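# Reattach both desk lamp springs so the arm stays raised

## Task

Put both of the desk lamp's springs back on their hooks so that the lamp's arm holds itself up without support.

## Robot and tools

Robot: two arms on a table, left_arm (base near scene y +0.384 m) carrying a five-finger left hand and right_arm (base near y -0.432 m) carrying a right hand. A post is fixed to the floor behind them. Scene frame: origin at table-top height midway between the arms, +x out over the table, +y toward left_arm, +z up. Image sides do not match arm names.

Hand point: a point 0.15 m out from the wrist flange along the fingers and 0.05 m in front of the palm. Its +z runs along straight fingers, +y out of the palm, +x across the palm away from the thumb on the right hand and toward the thumb on the left hand. Straight fingertips reach 0.06-0.07 m past it. A wrist bracket on the little-finger side can strike things, and with fingers level the wrist may sit below the hand point and touch the table first.

The 28-number row (used by execute_actions and move), each number in [-1, 1], left arm first: left_arm dx, dy, dz, rx, ry, rz; left hand thumb_turn, thumb_bend, index, middle, ring, little; left force_limit, speed; then the same 14 for right_arm and its hand. Both arms are always listed even if one stays still.

Pose numbers are offsets, not poses: relative to that arm's Hand target when the action or move begins, along that arm's own base axes, turning about the Hand target position. 1.0 = 0.6 m for dx/dy/dz and 180 degrees for rx/ry/rz; the three rotation numbers form one rotation vector. Six zeros means no new request for that arm. Repeating an offset moves the arm again. The controller limits commanded orientation to 32 degrees from the measured one per step.

Hand numbers are absolute targets: -1 open, +1 closed. thumb_turn -1 beside the palm, +1 opposite the fingers; thumb_bend -1 straight, +1 bent; fingers -1 straight, +1 curled. force_limit scales from about 0 N at -1 to 10 N at +1 (15 N for both thumb motors). speed rises from almost nothing at -1 to full at +0.48 and stays full above that. For a soft grip close at speed -0.94 or lower. No value means 'unchanged': to keep a hand as it is, resend its last executed eight numbers (or, if none sent yet, its hand_measured plus hand_force_limit and hand_speed). A thumb turned across the palm with fingers can wrap objects about 0.035-0.065 m thick; thumb tip and index pad can pinch light items.

execute_actions(actions, cameras): actions is a list of actions; each action is a table of 1 to 15 rows, one row per 1/30 s step, the last row held to step 15 (0.5 s). Every row counts from the action's starting pose. An empty actions list returns images and the full state. cameras: names, ["all"], or [].

move(target, speed, blend, stop_force, zero, blocking, cameras): straight-line path of each hand point toward one row, or up to 15 rows all measured from the same starting Hand targets. speed in m/s, 0.002-3.6, default 0.25 (turns at twice that in rad/s); one value or one per target. blend in metres, rounding corners; 0 stops at each. stop_force in N, 3-120, ends an arm's path when its wrist sensor feels that much push against the motion; use it slowly (around 0.005 m/s) when touching things, with identical hand numbers in every row. zero (true by default) rezeroes the sensor before the move. blocking=false returns early, not allowed with stop_force. Paths do not avoid obstacles; a path bringing a wrist near its own base axis is refused.

wait(seconds 0-3600), stop() brakes a running move, zoom_image(camera, region [x0,y0,x1,y1] pixels, at most 504 by 504), show_instructions() shows the reference pages, zero_wrist_force(arm "left_arm" or "right_arm"), finished_scene(scene 1) ends irreversibly.

Cameras: cam_head_left, cam_head_right, cam_high, cam_low, cam_left_wrist, cam_right_wrist, all 672x504.

Results: end_effector_position (m), end_effector_quat_wxyz and velocities are in each arm's own base frame. Hand target is the last commanded pose after clipping; the arm often rests slightly short, and the next offset counts from Hand target. hand_measured, hand_stopped_by (moving, target, force, stalled, fault) and hand_load_n (positive pushes finger open; near 0 after a lost grip) follow motor order. Wrist force/torque are in the end-effector axes; a third line holds the peak since last shown. The move: line reports done, off_target, moving, held or fault, plus limits=paced (pose clipped) or limits=held (steps withheld).

Avoid: hard hits, hard pushes against fixed or heavy things, drops or releasing moving parts, anything leaving the table, and contact between arms (the clearance check does not stop fingers). A net 150 N (±25) on an arm or wrist joint torque near 25.4 N m causes a 10 s fault stop; targets even slightly beyond a firm contact can trigger it. Holding loads or straining toward unreachable poses heats motors (MOTOR HOT at 70 °C, brakes at 85 °C). Finish only when the lamp arm stays up on its own.

Each tool is called after "Emit:" as name(argument=value, ...), one argument or row to a line, values as JSON.

Reference images:

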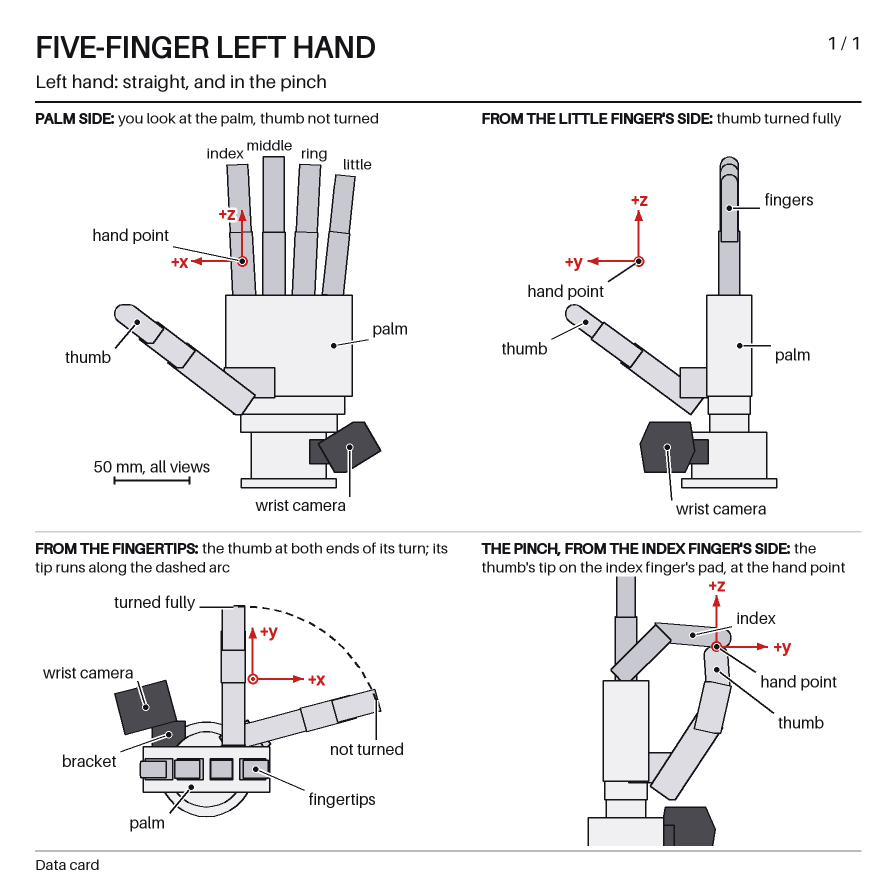

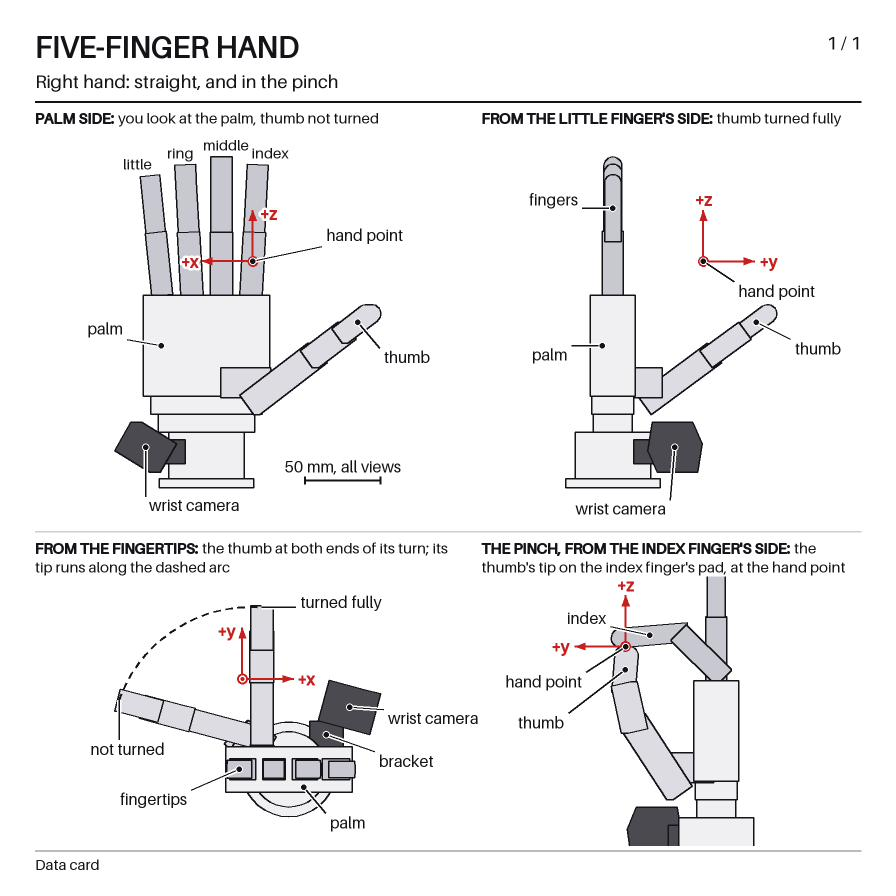

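## Session

Emit:
execute_actions(
  actions=[],
  cameras=["all"],
)

Scene clock: 0.00 s.
left_arm: end_effector_position=(+0.6028, -0.4603, +0.2642) hand_measured=(-1.000, -1.000, -1.000, -1.000, -1.000, -1.000) hand_load_n=(+0.0, +0.0, +0.0, +0.0, +0.0, +0.0) hand_stopped_by=(target, target, target, target, target, target) hand_force_limit=0.00 hand_speed=-0.80 end_effector_quat_wxyz=(-0.478, +0.627, -0.314, +0.528) | right_arm: end_effector_position=(+0.2250, +0.2854, +0.1268) hand_measured=(-1.000, -1.000, -1.000, -1.000, -1.000, -1.000) hand_load_n=(+0.0, +0.0, +0.0, +0.0, +0.0, +0.0) hand_stopped_by=(target, target, target, target, target, target) hand_force_limit=0.00 hand_speed=-0.80 end_effector_quat_wxyz=(+0.515, +0.355, +0.769, -0.133)
Joint positions: left_arm=[2.426 -2.071 -1.411 3.511 -2.558 2.796] | right_arm=[1.222 -0.875 1.956 1.088 2.587 0.856]
Joint velocities: within noise
Joint torques (N m): no reading
Wrist force (N): no reading
Wrist torque (N m): no reading
Wrist force, peak (N): no reading
Hand target: left_arm +0.6028, -0.4603, +0.2642; -0.478, +0.627, -0.314, +0.528 | right_arm +0.2250, +0.2854, +0.1268; +0.515, +0.355, +0.769, -0.133

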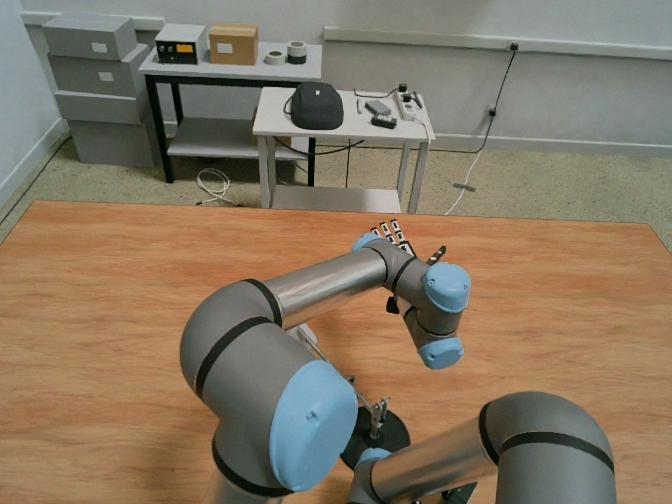

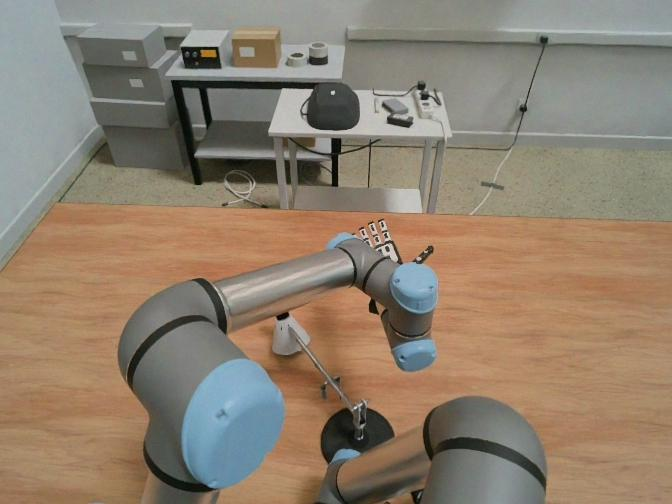

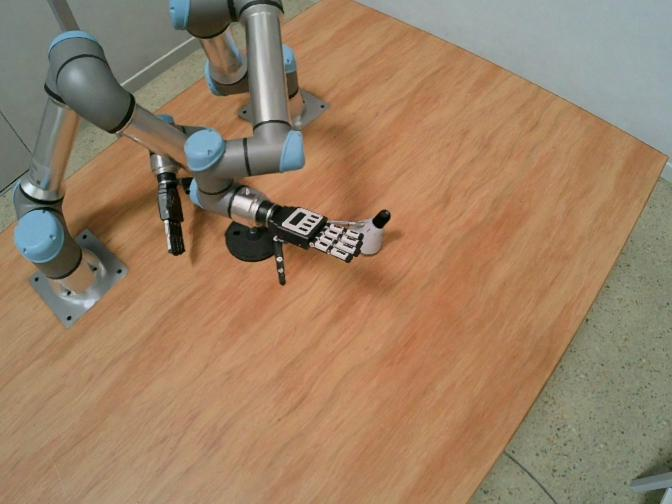

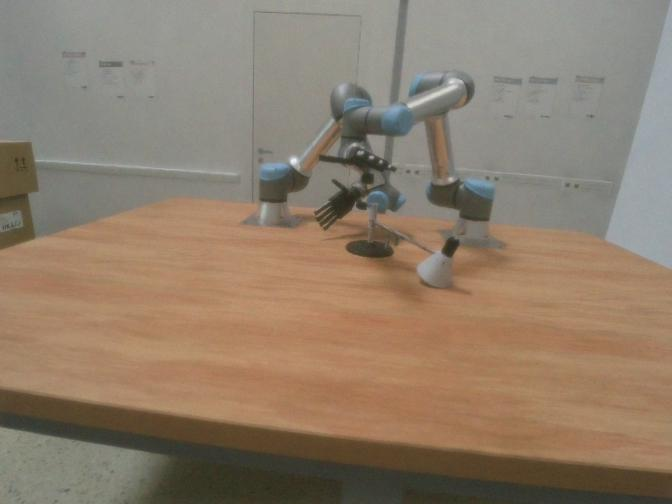

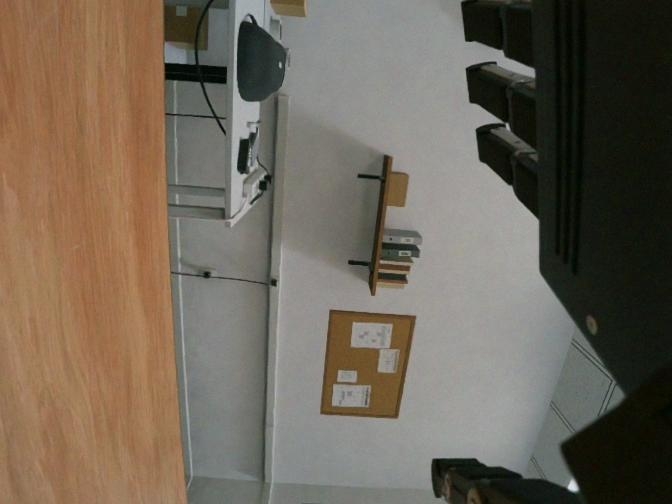

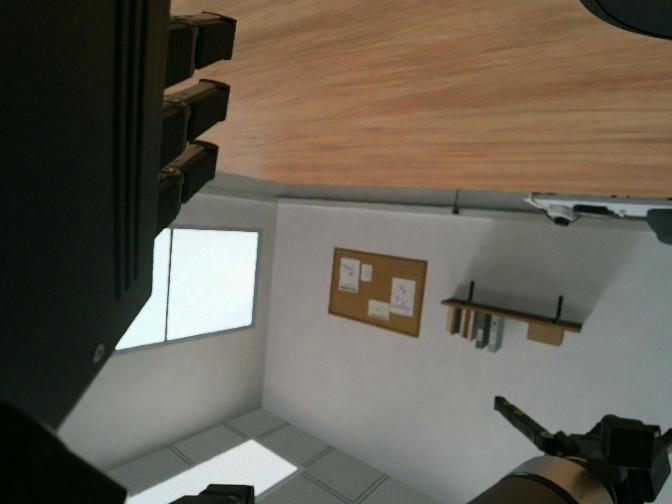

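Emit:
zoom_image(
  camera="cam_head_right",
  region=[240, 300, 420, 480],
)

Emit:
zoom_image(
  camera="cam_low",
  region=[320, 140, 500, 300],
)

Emit:
zoom_image(
  camera="cam_high",
  region=[160, 160, 420, 300],
)

Scaled by 2.800 from the camera's image (finer frame: 960x720).

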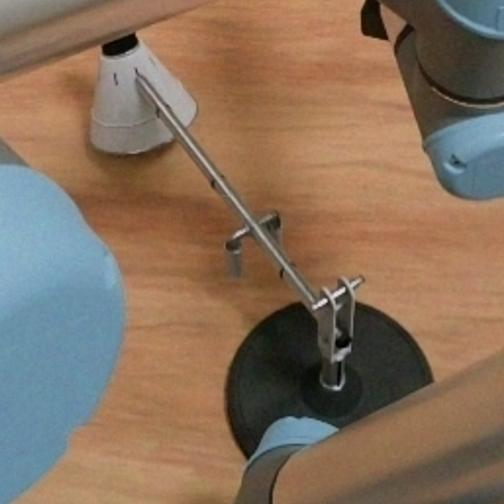

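Scaled by 2.800 from the camera's image (finer frame: 960x720).

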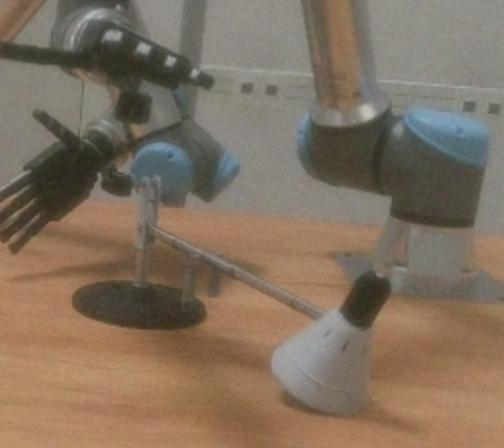

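Scaled by 1.938 from the camera's image (finer frame: 960x720).

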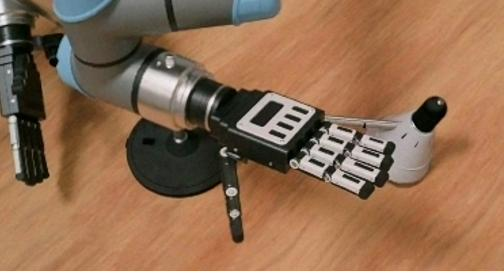

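Emit:
move(
  target=[
    [0,0,0.25,0,0,0,-1,-1,-1,-1,-1,-1,0,-0.8,0,0,0.15,0,0,0,-1,-1,-1,-1,-1,-1,0,-0.8],
    [-0.2,0.55,0.25,0,0,0,-1,-1,-1,-1,-1,-1,0,-0.8,0.3,-0.25,0.2,0,0,0,-1,-1,-1,-1,-1,-1,0,-0.8],
  ],
  speed=0.2,
  blend=0.03,
  cameras=["all"],
)

Scene clock: 5.07 s.
left_arm: end_effector_position=(+0.4828, -0.1303, +0.4142) hand_measured=(-1.000, -1.000, -1.000, -1.000, -1.000, -1.000) hand_load_n=(+0.0, +0.0, +0.0, +0.0, +0.0, -0.5) hand_stopped_by=(target, target, target, target, target, target) hand_force_limit=0.00 hand_speed=-0.80 end_effector_quat_wxyz=(-0.479, +0.627, -0.314, +0.528) | right_arm: end_effector_position=(+0.4050, +0.1355, +0.2468) hand_measured=(-1.000, -1.000, -1.000, -1.000, -1.000, -1.000) hand_load_n=(+0.0, +0.0, +0.0, +0.0, +0.0, +0.0) hand_stopped_by=(target, target, target, target, target, target) hand_force_limit=0.00 hand_speed=-0.80 end_effector_quat_wxyz=(+0.515, +0.355, +0.769, -0.133)
Joint positions: left_arm=[3.074 -1.193 -1.956 3.166 -1.909 2.777] | right_arm=[0.487 -1.521 2.073 0.341 2.549 -0.59]
Joint torques (N m): left_arm=[6.77 16.63 14.23 0.23 2.01 -1.4] | right_arm=[-10.39 -30.34 -6.9 -0.55 -1.84 -1.46]
Wrist force (N): left_arm=[-0.3 0.0 0.3] | right_arm=[0.3 0.4 -0.1]
Wrist torque (N m): left_arm=[-0.02 0.04 0.00] | right_arm=[0.01 -0.02 0.12]
Wrist force, peak (N): left_arm=[-0.5 1.0 0.0] | right_arm=[0.9 0.0 0.3]
Hand target: left_arm +0.4828, -0.1303, +0.4142; -0.478, +0.627, -0.314, +0.528 | right_arm +0.4050, +0.1354, +0.2468; +0.515, +0.355, +0.769, -0.133
Off the commanded pose: left_arm 0.000 m, 0 deg | right_arm 0.000 m, 0 deg.
move: done
cam_left_wrist: T_world_to_cam=[[-0.01973, 0.08404, 0.99627, -0.3847], [-0.29088, -0.95384, 0.0747, -0.02443], [0.95656, -0.28832, 0.04327, -0.39901]] pos_world=[0.36698, -0.10601, 0.40235]
cam_right_wrist: T_world_to_cam=[[0.6065, 0.79045, -0.0857, -0.3317], [-0.02, 0.12293, 0.99221, -0.25333], [0.79483, -0.60007, 0.09036, -0.15076]] pos_world=[0.31594, 0.20287, 0.23656]

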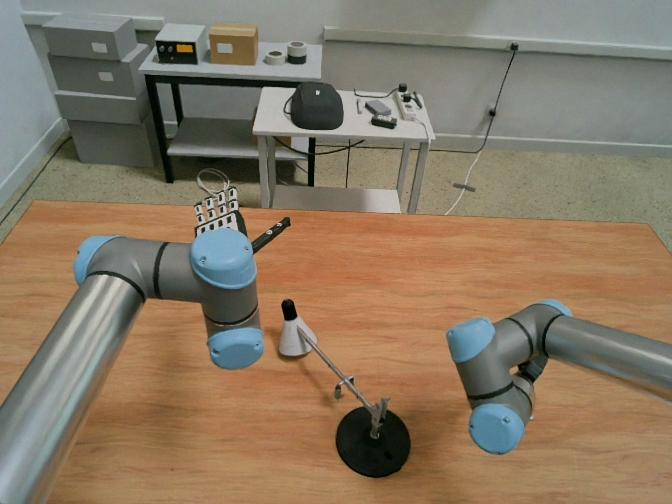

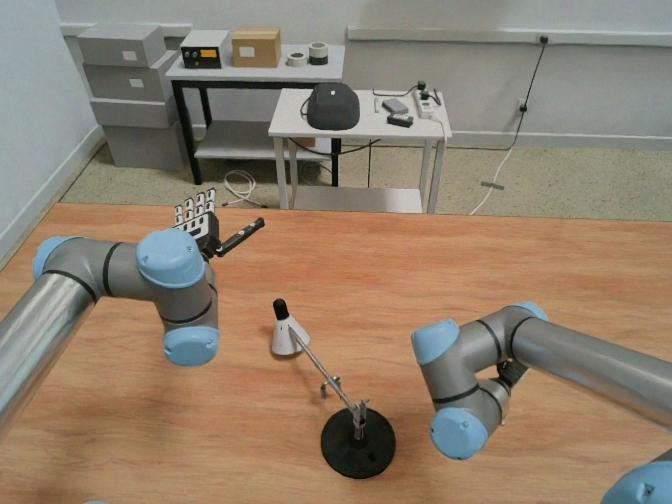

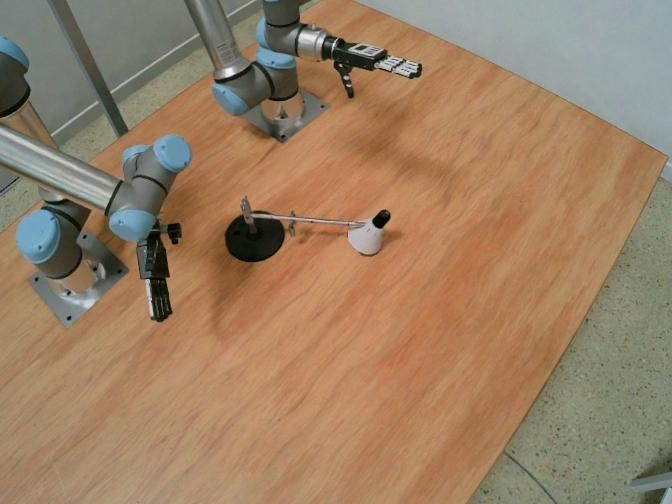

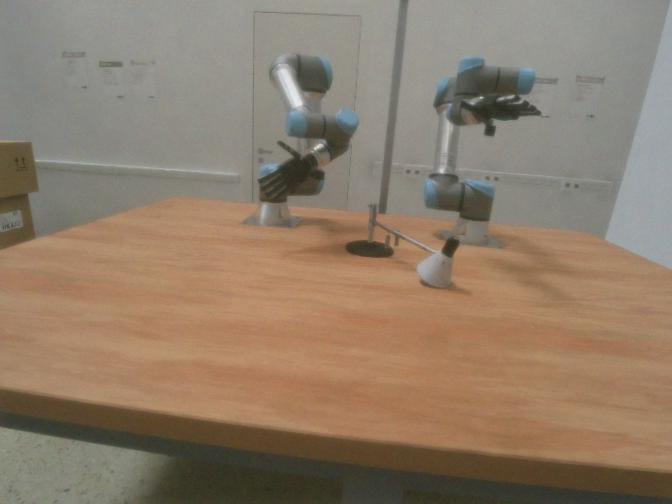

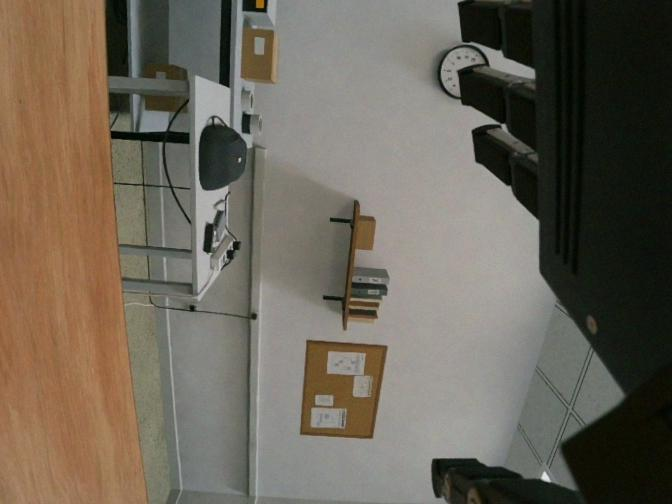

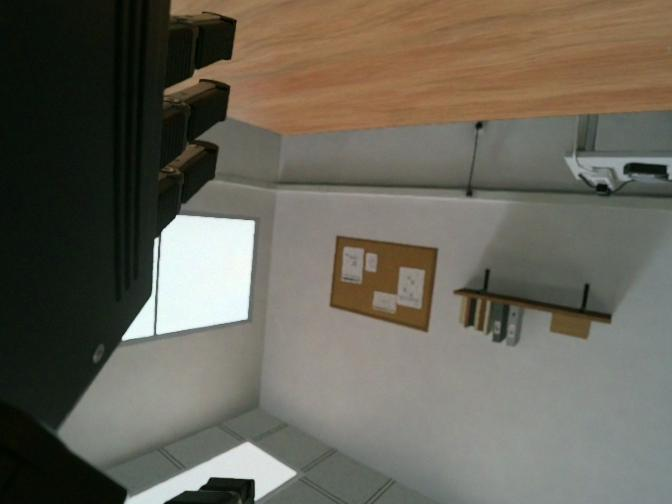

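Emit:
zoom_image(
  camera="cam_head_right",
  region=[260, 290, 410, 480],
)

Emit:
zoom_image(
  camera="cam_head_left",
  region=[270, 290, 420, 480],
)

Emit:
zoom_image(
  camera="cam_high",
  region=[215, 180, 405, 270],
)

Emit:
zoom_image(
  camera="cam_low",
  region=[330, 190, 480, 300],
)

Scaled by 2.653 from the camera's image (finer frame: 960x720).

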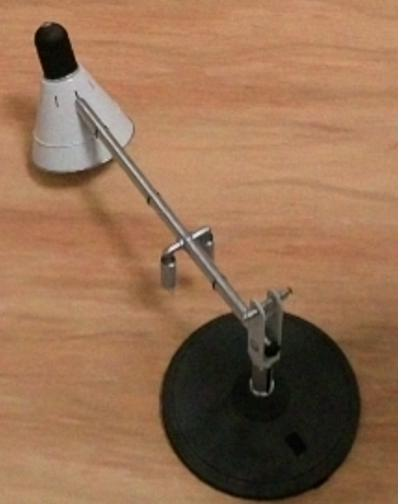

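Scaled by 2.653 from the camera's image (finer frame: 960x720).

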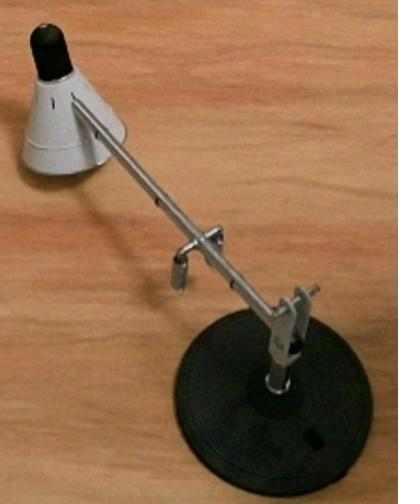

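Scaled by 2.653 from the camera's image (finer frame: 960x720).

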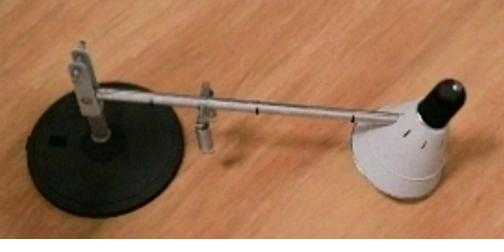

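Scaled by 3.360 from the camera's image (finer frame: 960x720).

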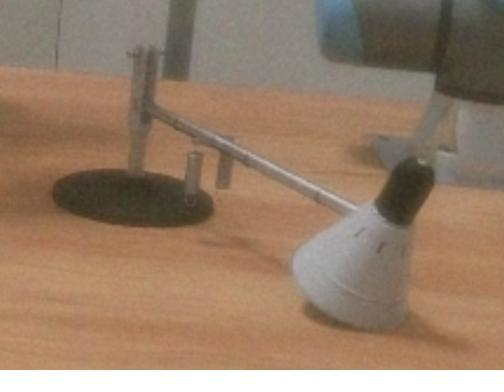

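Emit:
move(
  target=[
    [-0.171,-0.051,-0.1,0.117,0.067,-0.477,-1,-1,-1,-1,-1,-1,0,-0.8,0,0,0,0,0,0,-1,-1,-1,-1,-1,-1,0,-0.8],
    [-0.171,-0.051,-0.26,0.117,0.067,-0.477,-1,-1,-1,-1,-1,-1,0,-0.8,0,0,0,0,0,0,-1,-1,-1,-1,-1,-1,0,-0.8],
  ],
  speed=0.25,
  blend=0.03,
  cameras=["cam_left_wrist","cam_head_right","cam_head_left"],
)

Scene clock: 11.93 s.
left_arm: end_effector_position=(+0.3802, -0.1609, +0.2582) hand_measured=(-1.000, -1.000, -1.000, -1.000, -1.000, -1.000) hand_load_n=(-0.5, +0.0, +0.0, +0.0, +0.0, +0.0) hand_stopped_by=(target, target, target, target, target, target) hand_force_limit=0.00 hand_speed=-0.80 end_effector_quat_wxyz=(+0.058, -0.205, +0.781, -0.588) | right_arm: end_effector_position=(+0.4050, +0.1354, +0.2468) hand_measured=(-1.000, -1.000, -1.000, -1.000, -1.000, -1.000) hand_load_n=(+0.0, +0.0, +0.0, +0.0, +0.0, +0.0) hand_stopped_by=(target, target, target, target, target, target) hand_force_limit=0.00 hand_speed=-0.80 end_effector_quat_wxyz=(+0.515, +0.355, +0.769, -0.133)
Joint positions: left_arm=[3.715 -1.801 -2.021 1.651 -0.375 5.188] | right_arm=[0.487 -1.521 2.073 0.341 2.549 -0.59]
Joint torques (N m): left_arm=[-11.02 12.34 6.68 -3.69 2.6 1.53] | right_arm=[-10.48 -29.37 -7.23 -0.32 -1.91 -1.29]
Wrist force (N): left_arm=[-0.2 0.0 0.2] | right_arm=[0.1 0.1 -0.1]
Wrist torque (N m): left_arm=[-0.03 0.07 -0.05] | right_arm=[-0.04 0.01 0.10]
Wrist force, peak (N): left_arm=[-0.5 1.2 0.3] | right_arm=[0.6 0.5 -0.3]
Hand target: left_arm +0.3802, -0.1609, +0.2582; +0.058, -0.205, +0.781, -0.588 | right_arm +0.4050, +0.1354, +0.2468; +0.515, +0.355, +0.769, -0.133
Off the commanded pose: left_arm 0.000 m, 0 deg | right_arm 0.000 m, 0 deg.
move: done
cam_left_wrist: T_world_to_cam=[[-0.00632, -0.34211, 0.93964, -0.28785], [-0.97438, 0.21336, 0.07113, 0.37675], [-0.22482, -0.91512, -0.33469, 0.14305]] pos_world=[0.39744, -0.04795, 0.29156]
Images, in order (width x height): cam_head_left 672x504, cam_head_right 672x504, cam_left_wrist 672x504.

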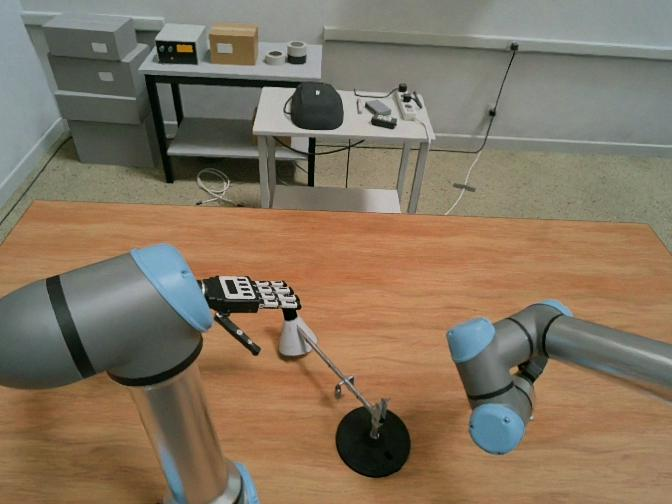

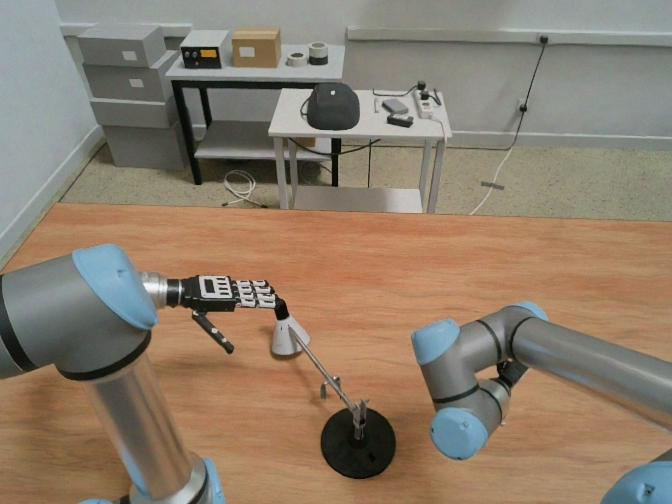

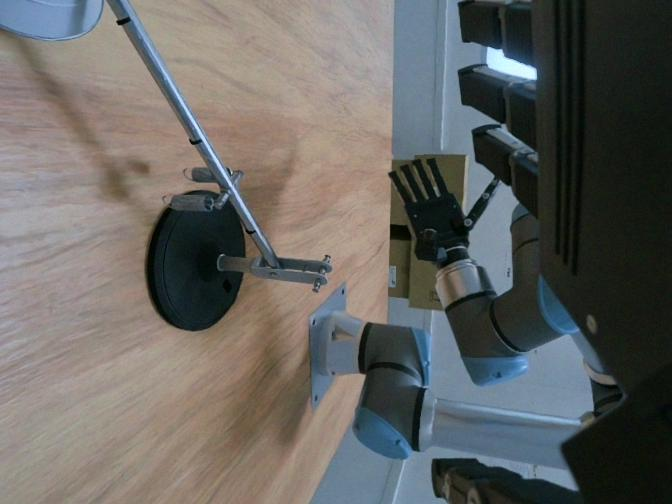

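Emit:
zoom_image(
  camera="cam_left_wrist",
  region=[130, 130, 350, 330],
)

Emit:
zoom_image(
  camera="cam_left_wrist",
  region=[240, 230, 350, 310],
)

Emit:
zoom_image(
  camera="cam_left_wrist",
  region=[150, 150, 260, 230],
)

Scaled by 2.291 from the camera's image (finer frame: 960x720).

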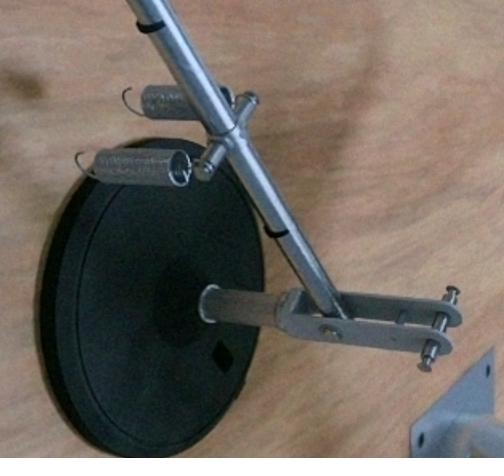

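Scaled by 4.582 from the camera's image (finer frame: 960x720).

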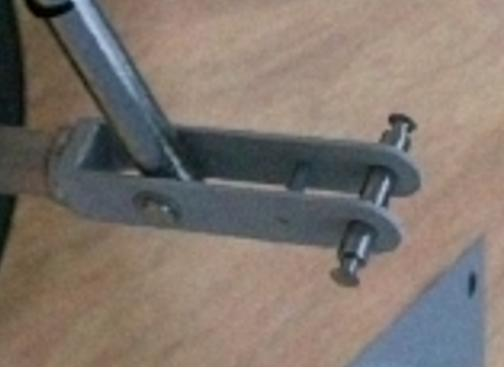

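Scaled by 4.582 from the camera's image (finer frame: 960x720).

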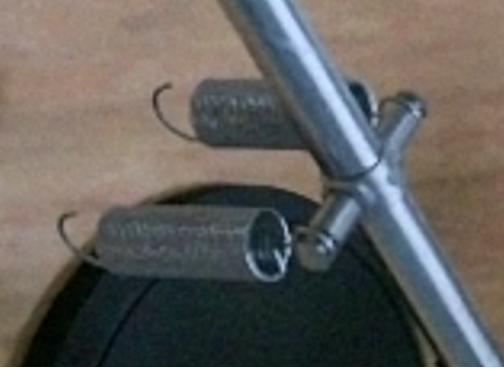

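Emit:
move(
  target=[-0.033,-0.183,-0.115,0,0,0,-1,-1,-1,-1,-1,-1,0,-0.8,0,0,0,0,0,0,-1,-1,-1,-1,-1,-1,0,-0.8],
  speed=0.15,
  cameras=["cam_left_wrist","cam_head_right"],
)

Emit:
zoom_image(
  camera="cam_left_wrist",
  region=[60, 80, 300, 260],
)

Scene clock: 18.60 s.
left_arm: end_effector_position=(+0.3604, -0.2706, +0.1892) hand_measured=(-1.000, -1.000, -1.000, -1.000, -1.000, -1.000) hand_load_n=(+0.0, +0.0, +0.0, +0.0, +0.0, +0.0) hand_stopped_by=(target, target, target, target, target, target) hand_force_limit=0.00 hand_speed=-0.80 end_effector_quat_wxyz=(+0.058, -0.205, +0.781, -0.588) | right_arm: end_effector_position=(+0.4050, +0.1354, +0.2468) hand_measured=(-1.000, -1.000, -1.000, -1.000, -1.000, -1.000) hand_load_n=(+0.0, +0.0, +0.0, +0.0, +0.0, +0.0) hand_stopped_by=(target, target, target, target, target, target) hand_force_limit=0.00 hand_speed=-0.80 end_effector_quat_wxyz=(+0.515, +0.355, +0.769, -0.133)
Joint positions: left_arm=[3.415 -1.763 -2.032 2.473 -0.317 4.292] | right_arm=[0.487 -1.521 2.073 0.341 2.549 -0.59]
Joint torques (N m): left_arm=[-11.06 31.19 6.88 -1.2 -0.3 -1.48] | right_arm=[-10.37 -29.81 -7.41 -0.34 -1.86 -1.13]
Wrist force (N): left_arm=[0.1 0.3 0.0] | right_arm=[0.4 0.3 -0.3]
Wrist torque (N m): left_arm=[0.01 0.04 0.02] | right_arm=[0.00 -0.01 0.12]
Wrist force, peak (N): left_arm=[-0.5 -0.3 -0.4] | right_arm=[0.6 0.4 -0.2]
Hand target: left_arm +0.3604, -0.2707, +0.1892; +0.058, -0.205, +0.781, -0.588 | right_arm +0.4050, +0.1354, +0.2468; +0.515, +0.355, +0.769, -0.133
Off the commanded pose: left_arm 0.000 m, 0 deg | right_arm 0.000 m, 0 deg.
move: done
cam_left_wrist: T_world_to_cam=[[-0.00645, -0.3419, 0.93972, -0.26055], [-0.97429, 0.21379, 0.0711, 0.38593], [-0.22521, -0.91509, -0.33448, 0.01513]] pos_world=[0.37774, -0.15775, 0.22246]
Images, in order (width x height): cam_head_right 672x504, cam_left_wrist 672x504.

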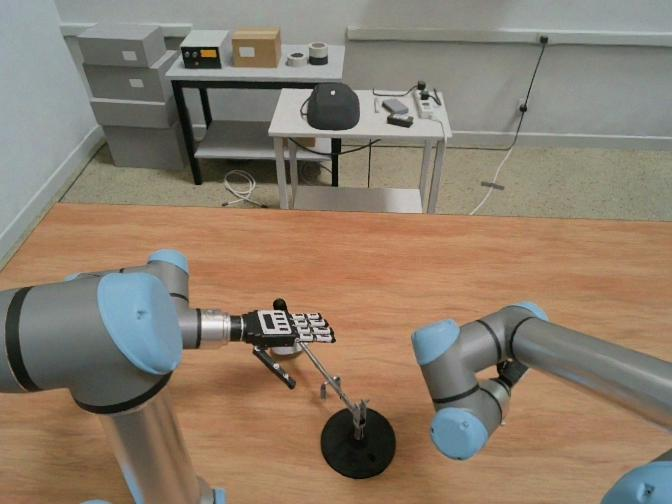

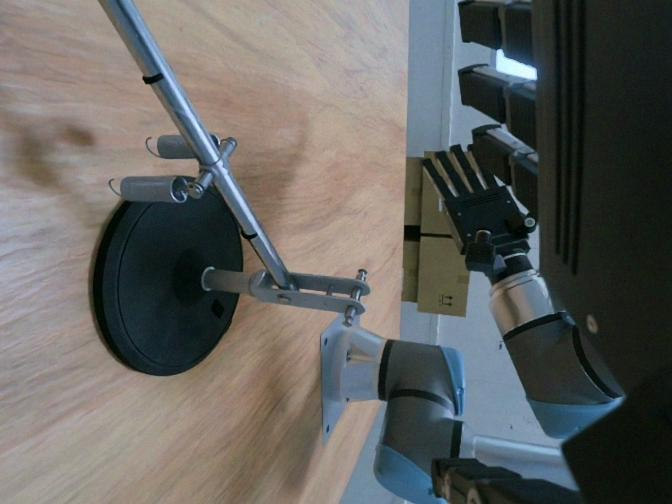

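Scaled by 2.100 from the camera's image (finer frame: 960x720).

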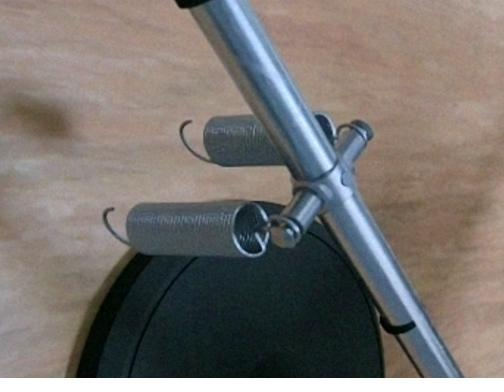

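Emit:
move(
  target=[
    [0.033,0.183,0.115,0,0,0,-1,-1,-1,-1,-1,-1,0,-0.8,0.05,0.1,0.12,-0.0205,0.3875,0.416,1,-1,0,0,0,0,0,-0.3],
    [0.066,0.33,0.185,0,0,0,-1,-1,-1,-1,-1,-1,0,-0.8,0.197,0.542,0.12,-0.0205,0.3875,0.416,1,-1,0,0,0,0,0,-0.3],
  ],
  speed=0.2,
  cameras=["all"],
)

Scene clock: 31.23 s.
left_arm: end_effector_position=(+0.4000, -0.0727, +0.3002) hand_measured=(-1.000, -1.000, -1.000, -1.000, -1.000, -1.000) hand_load_n=(-0.5, +0.0, +0.0, +0.0, +0.0, +0.0) hand_stopped_by=(target, target, target, target, target, target) hand_force_limit=0.00 hand_speed=-0.80 end_effector_quat_wxyz=(+0.058, -0.205, +0.781, -0.588) | right_arm: end_effector_position=(+0.5219, +0.4597, +0.3179) hand_measured=(+1.000, -1.000, +0.000, +0.000, +0.000, +0.000) hand_load_n=(+0.0, -0.5, +0.5, +0.0, +0.0, +0.0) hand_stopped_by=(target, target, target, target, target, target) hand_force_limit=0.00 hand_speed=-0.30 end_effector_quat_wxyz=(+0.064, -0.282, +0.957, +0.037)
Joint positions: left_arm=[3.883 -1.827 -1.917 1.301 -0.489 5.487] | right_arm=[0.413 -0.543 0.035 1.941 1.514 -1.728]
Joint torques (N m): left_arm=[7.22 17.44 19.91 -3.45 -0.97 1.58] | right_arm=[7.27 -43.73 -25.55 0.62 -3.16 1.67]
Wrist force (N): left_arm=[-0.3 0.2 0.1] | right_arm=[1.7 0.0 0.5]
Wrist torque (N m): left_arm=[0.02 0.08 -0.07] | right_arm=[0.07 -0.04 0.11]
Wrist force, peak (N): left_arm=[-0.1 0.7 0.1] | right_arm=[2.0 -0.4 -0.1]
Hand target: left_arm +0.4000, -0.0727, +0.3002; +0.058, -0.205, +0.781, -0.588 | right_arm +0.5232, +0.4606, +0.3188; +0.000, -0.301, +0.954, +0.000
Off the commanded pose: left_arm 0.000 m, 0 deg | right_arm 0.002 m, 9 deg.
elbow stopped short (right arm): the move would have taken joint 3 (elbow) straighter than the controller allows.
move: off_target (right_arm)
cam_left_wrist: T_world_to_cam=[[-0.00637, -0.34201, 0.93968, -0.29692], [-0.97436, 0.21348, 0.0711, 0.37433], [-0.22492, -0.91513, -0.33459, 0.24228]] pos_world=[0.41734, 0.04025, 0.33346]
cam_right_wrist: T_world_to_cam=[[-0.7456, 0.66621, -0.01564, 0.08771], [0.50635, 0.58163, 0.63664, -0.73394], [0.43323, 0.46676, -0.771, -0.08345]] pos_world=[0.47318, 0.4074, 0.40429]

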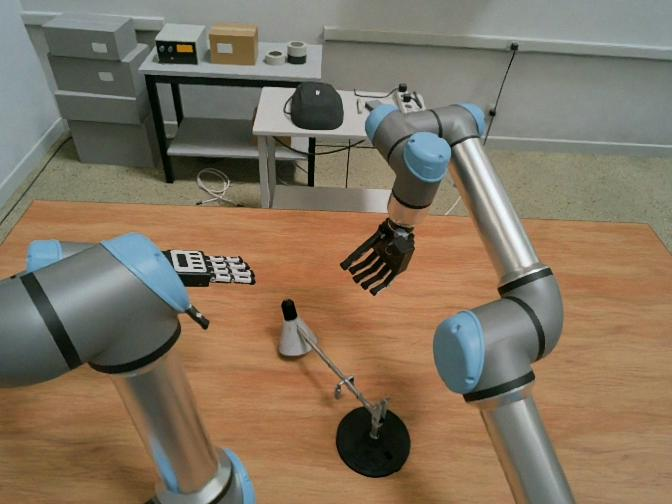

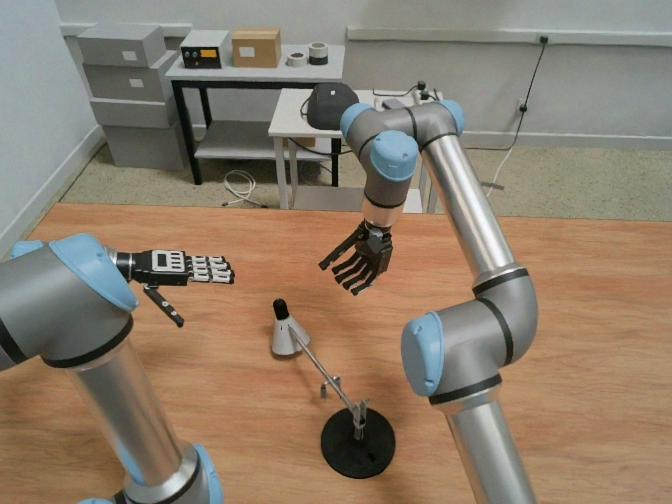

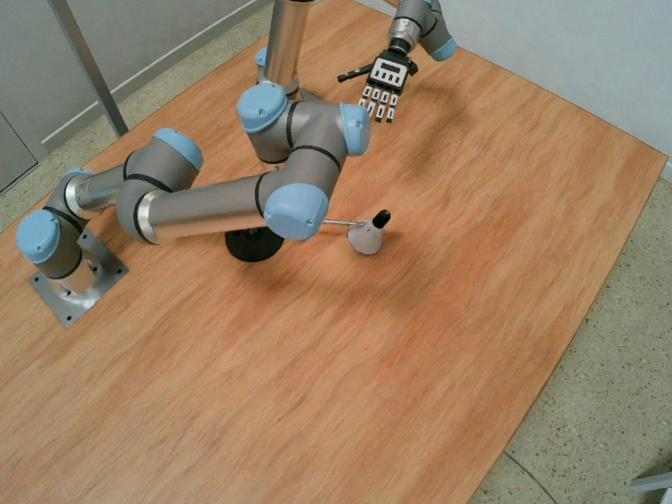

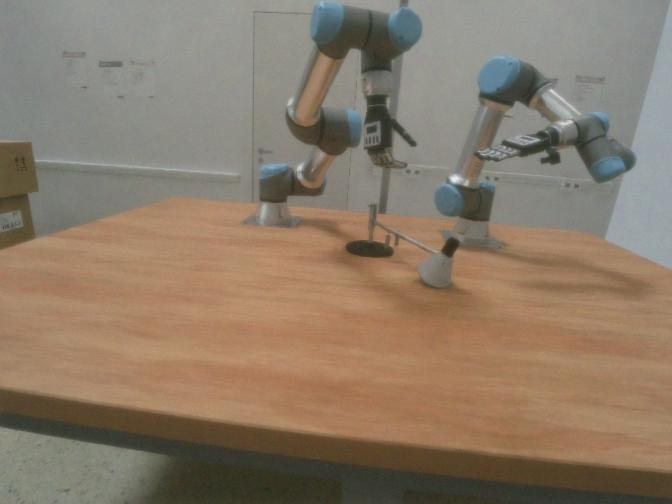

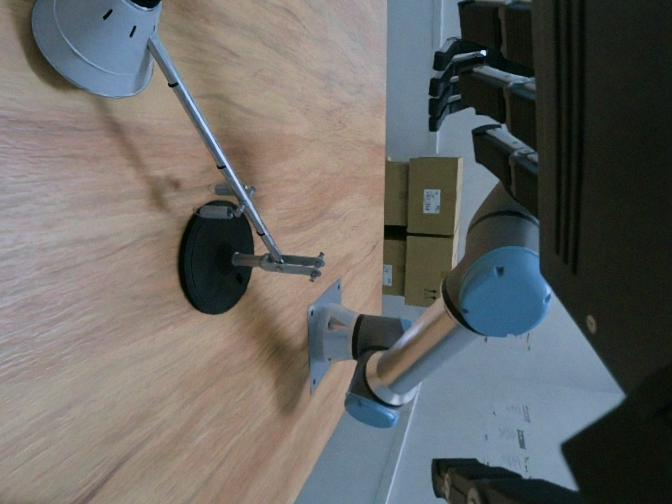

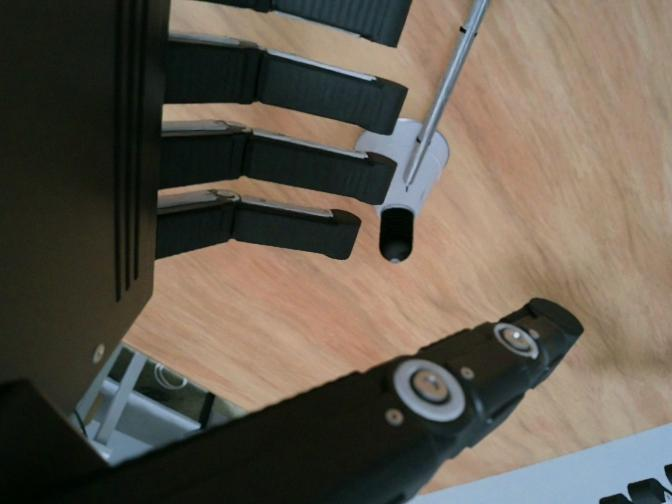

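Emit:
move(
  target=[0,0,0,0,0,0,-1,-1,-1,-1,-1,-1,0,-0.8,0,0,-0.315,0,0,0,1,-1,0,0,0,0,0,-0.3],
  speed=0.15,
  cameras=["cam_left_wrist","cam_right_wrist","cam_head_left"],
)

Scene clock: 33.53 s.
left_arm: end_effector_position=(+0.4000, -0.0727, +0.3002) hand_measured=(-1.000, -1.000, -1.000, -1.000, -1.000, -1.000) hand_load_n=(+0.0, +0.0, -0.5, +0.0, +0.0, +0.0) hand_stopped_by=(target, target, target, target, target, target) hand_force_limit=0.00 hand_speed=-0.80 end_effector_quat_wxyz=(+0.058, -0.205, +0.781, -0.588) | right_arm: end_effector_position=(+0.5232, +0.4606, +0.1301) hand_measured=(+1.000, -1.000, +0.000, +0.000, +0.000, +0.000) hand_load_n=(+0.0, +0.0, +0.0, +0.0, +0.0, +0.0) hand_stopped_by=(target, target, target, target, target, target) hand_force_limit=0.00 hand_speed=-0.30 end_effector_quat_wxyz=(+0.000, -0.301, +0.954, +0.000)
Joint positions: left_arm=[3.883 -1.827 -1.917 1.301 -0.489 5.487] | right_arm=[0.434 -0.576 0.611 1.536 1.57 -1.749]
Joint torques (N m): left_arm=[7.35 17.65 19.77 -3.34 -0.96 1.52] | right_arm=[7.62 -43.31 -9.62 1.05 2.78 -1.33]
Wrist force (N): left_arm=[-0.2 0.3 0.0] | right_arm=[1.1 0.3 0.7]
Wrist torque (N m): left_arm=[0.04 0.07 -0.07] | right_arm=[0.13 0.11 0.26]
Wrist force, peak (N): left_arm=[-0.2 0.5 0.0] | right_arm=[1.3 0.1 1.3]
Hand target: left_arm +0.4000, -0.0727, +0.3002; +0.058, -0.205, +0.781, -0.588 | right_arm +0.5232, +0.4606, +0.1298; +0.000, -0.301, +0.954, +0.000
Off the commanded pose: left_arm 0.000 m, 0 deg | right_arm 0.000 m, 0 deg.
move: done
cam_left_wrist: T_world_to_cam=[[-0.00637, -0.34201, 0.93968, -0.29692], [-0.97436, 0.21348, 0.0711, 0.37433], [-0.22492, -0.91513, -0.33459, 0.24228]] pos_world=[0.41734, 0.04025, 0.33346]
cam_right_wrist: T_world_to_cam=[[-0.77164, 0.63599, -0.00952, 0.11187], [0.54114, 0.66429, 0.51564, -0.65612], [0.33427, 0.39274, -0.85675, -0.13222]] pos_world=[0.48558, 0.41663, 0.22611]
Images, in order (width x height): cam_head_left 672x504, cam_left_wrist 672x504, cam_right_wrist 672x504.

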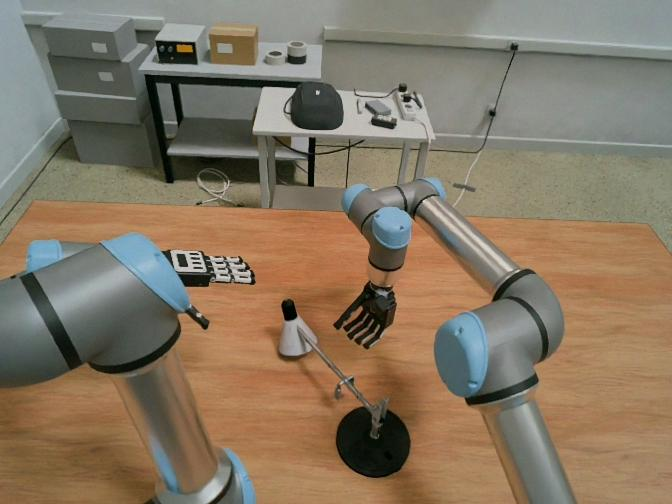

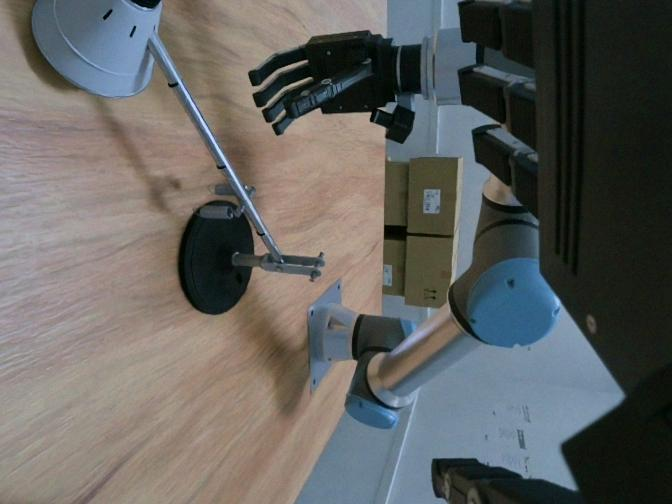

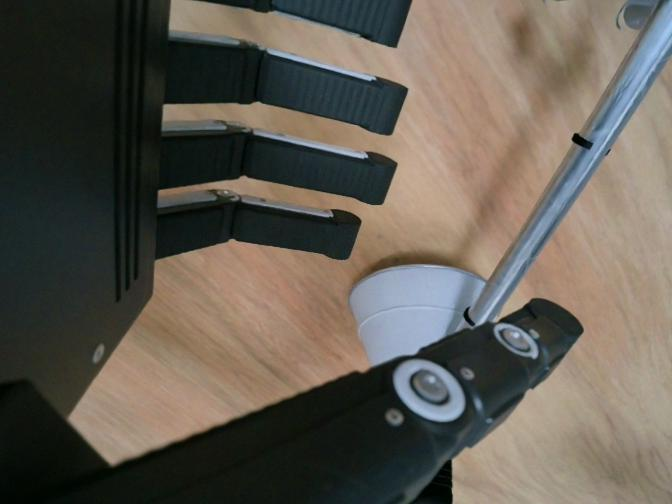

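Emit:
zoom_image(
  camera="cam_left_wrist",
  region=[100, 0, 340, 290],
)

Emit:
zoom_image(
  camera="cam_right_wrist",
  region=[330, 0, 672, 360],
)

Scaled by 1.738 from the camera's image (finer frame: 960x720).

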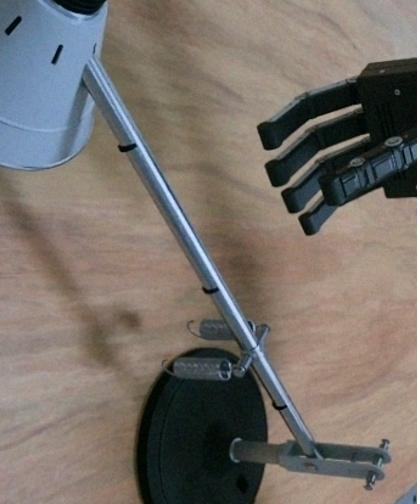

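Scaled by 1.400 from the camera's image (finer frame: 960x720).

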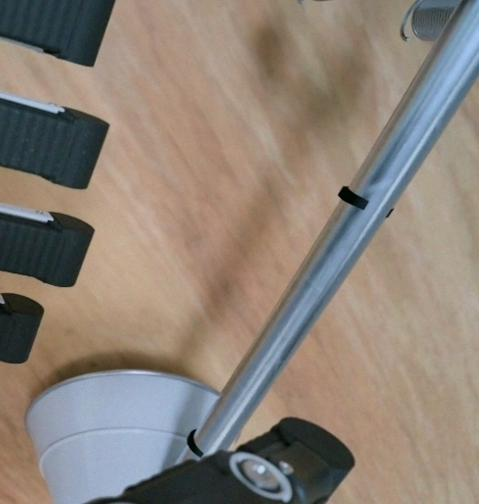

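Emit:
move(
  target=[
    [0,0,0,0,0,0,-1,-1,-1,-1,-1,-1,0,-0.8,0,0,-0.0857,0,0,0,1,-1,0,0,0,0,0,-0.3],
    [0,0,0,0,0,0,-1,-1,-1,-1,-1,-1,0,-0.8,-0.0437,0.0658,-0.0857,0,0,0,1,-1,0,0,0,0,0,-0.3],
  ],
  speed=0.08,
  cameras=["cam_left_wrist","cam_right_wrist"],
)

Scene clock: 38.53 s.
left_arm: end_effector_position=(+0.4000, -0.0727, +0.3002) hand_measured=(-1.000, -1.000, -1.000, -1.000, -1.000, -1.000) hand_load_n=(-0.5, +0.0, +0.0, +0.0, +0.0, +0.0) hand_stopped_by=(target, target, target, target, target, target) hand_force_limit=0.00 hand_speed=-0.80 end_effector_quat_wxyz=(+0.058, -0.205, +0.781, -0.588) | right_arm: end_effector_position=(+0.4971, +0.5000, +0.0784) hand_measured=(+1.000, -1.000, +0.000, +0.000, +0.000, +0.000) hand_load_n=(+0.0, -0.5, +0.0, +0.0, +0.0, -0.5) hand_stopped_by=(target, target, target, target, target, target) hand_force_limit=0.00 hand_speed=-0.30 end_effector_quat_wxyz=(+0.000, -0.301, +0.954, +0.000)
Joint positions: left_arm=[3.883 -1.827 -1.917 1.301 -0.489 5.487] | right_arm=[0.506 -0.542 0.679 1.435 1.57 -1.677]
Joint torques (N m): left_arm=[7.29 17.35 18.4 -3.44 -0.94 1.41] | right_arm=[7.3 -45.38 -28.18 4.55 2.58 1.7]
Wrist force (N): left_arm=[-0.1 0.3 -0.2] | right_arm=[0.7 -0.1 0.6]
Wrist torque (N m): left_arm=[0.05 0.05 -0.06] | right_arm=[0.08 0.19 0.08]
Wrist force, peak (N): left_arm=[0.0 0.5 0.4] | right_arm=[1.4 0.0 0.8]
Hand target: left_arm +0.4000, -0.0727, +0.3002; +0.058, -0.205, +0.781, -0.588 | right_arm +0.4970, +0.5001, +0.0783; +0.000, -0.301, +0.954, +0.000
Off the commanded pose: left_arm 0.000 m, 0 deg | right_arm 0.000 m, 0 deg.
move: done
cam_left_wrist: T_world_to_cam=[[-0.00637, -0.34201, 0.93968, -0.29692], [-0.97436, 0.21348, 0.0711, 0.37433], [-0.22492, -0.91513, -0.33459, 0.24228]] pos_world=[0.41734, 0.04025, 0.33346]
cam_right_wrist: T_world_to_cam=[[-0.7717, 0.63592, -0.00932, 0.06621], [0.54119, 0.66431, 0.51556, -0.64153], [0.33405, 0.39282, -0.8568, -0.18319]] pos_world=[0.45948, 0.45603, 0.17441]

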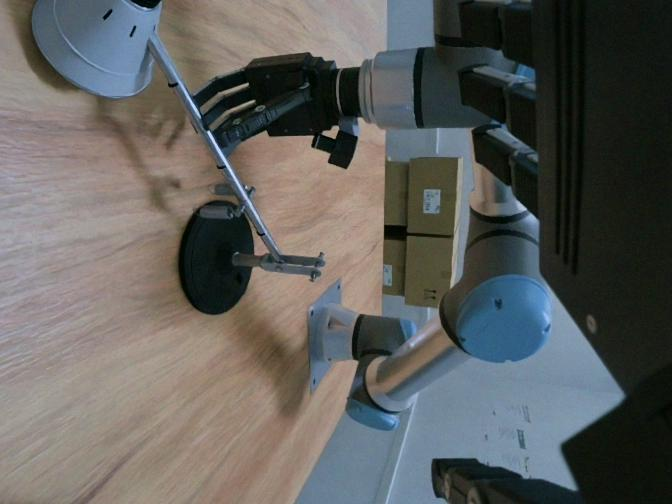

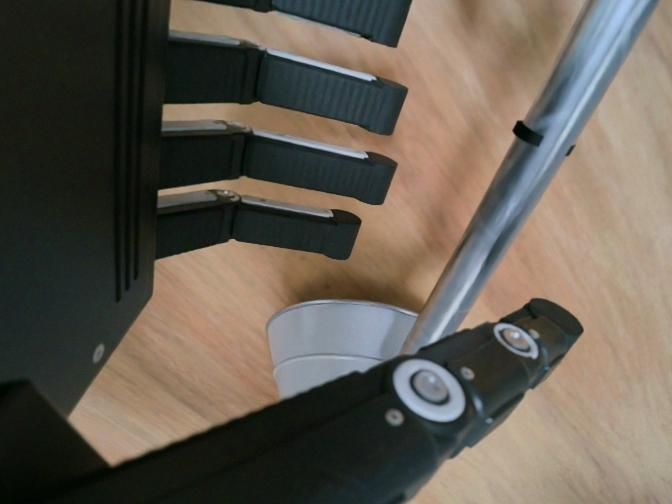

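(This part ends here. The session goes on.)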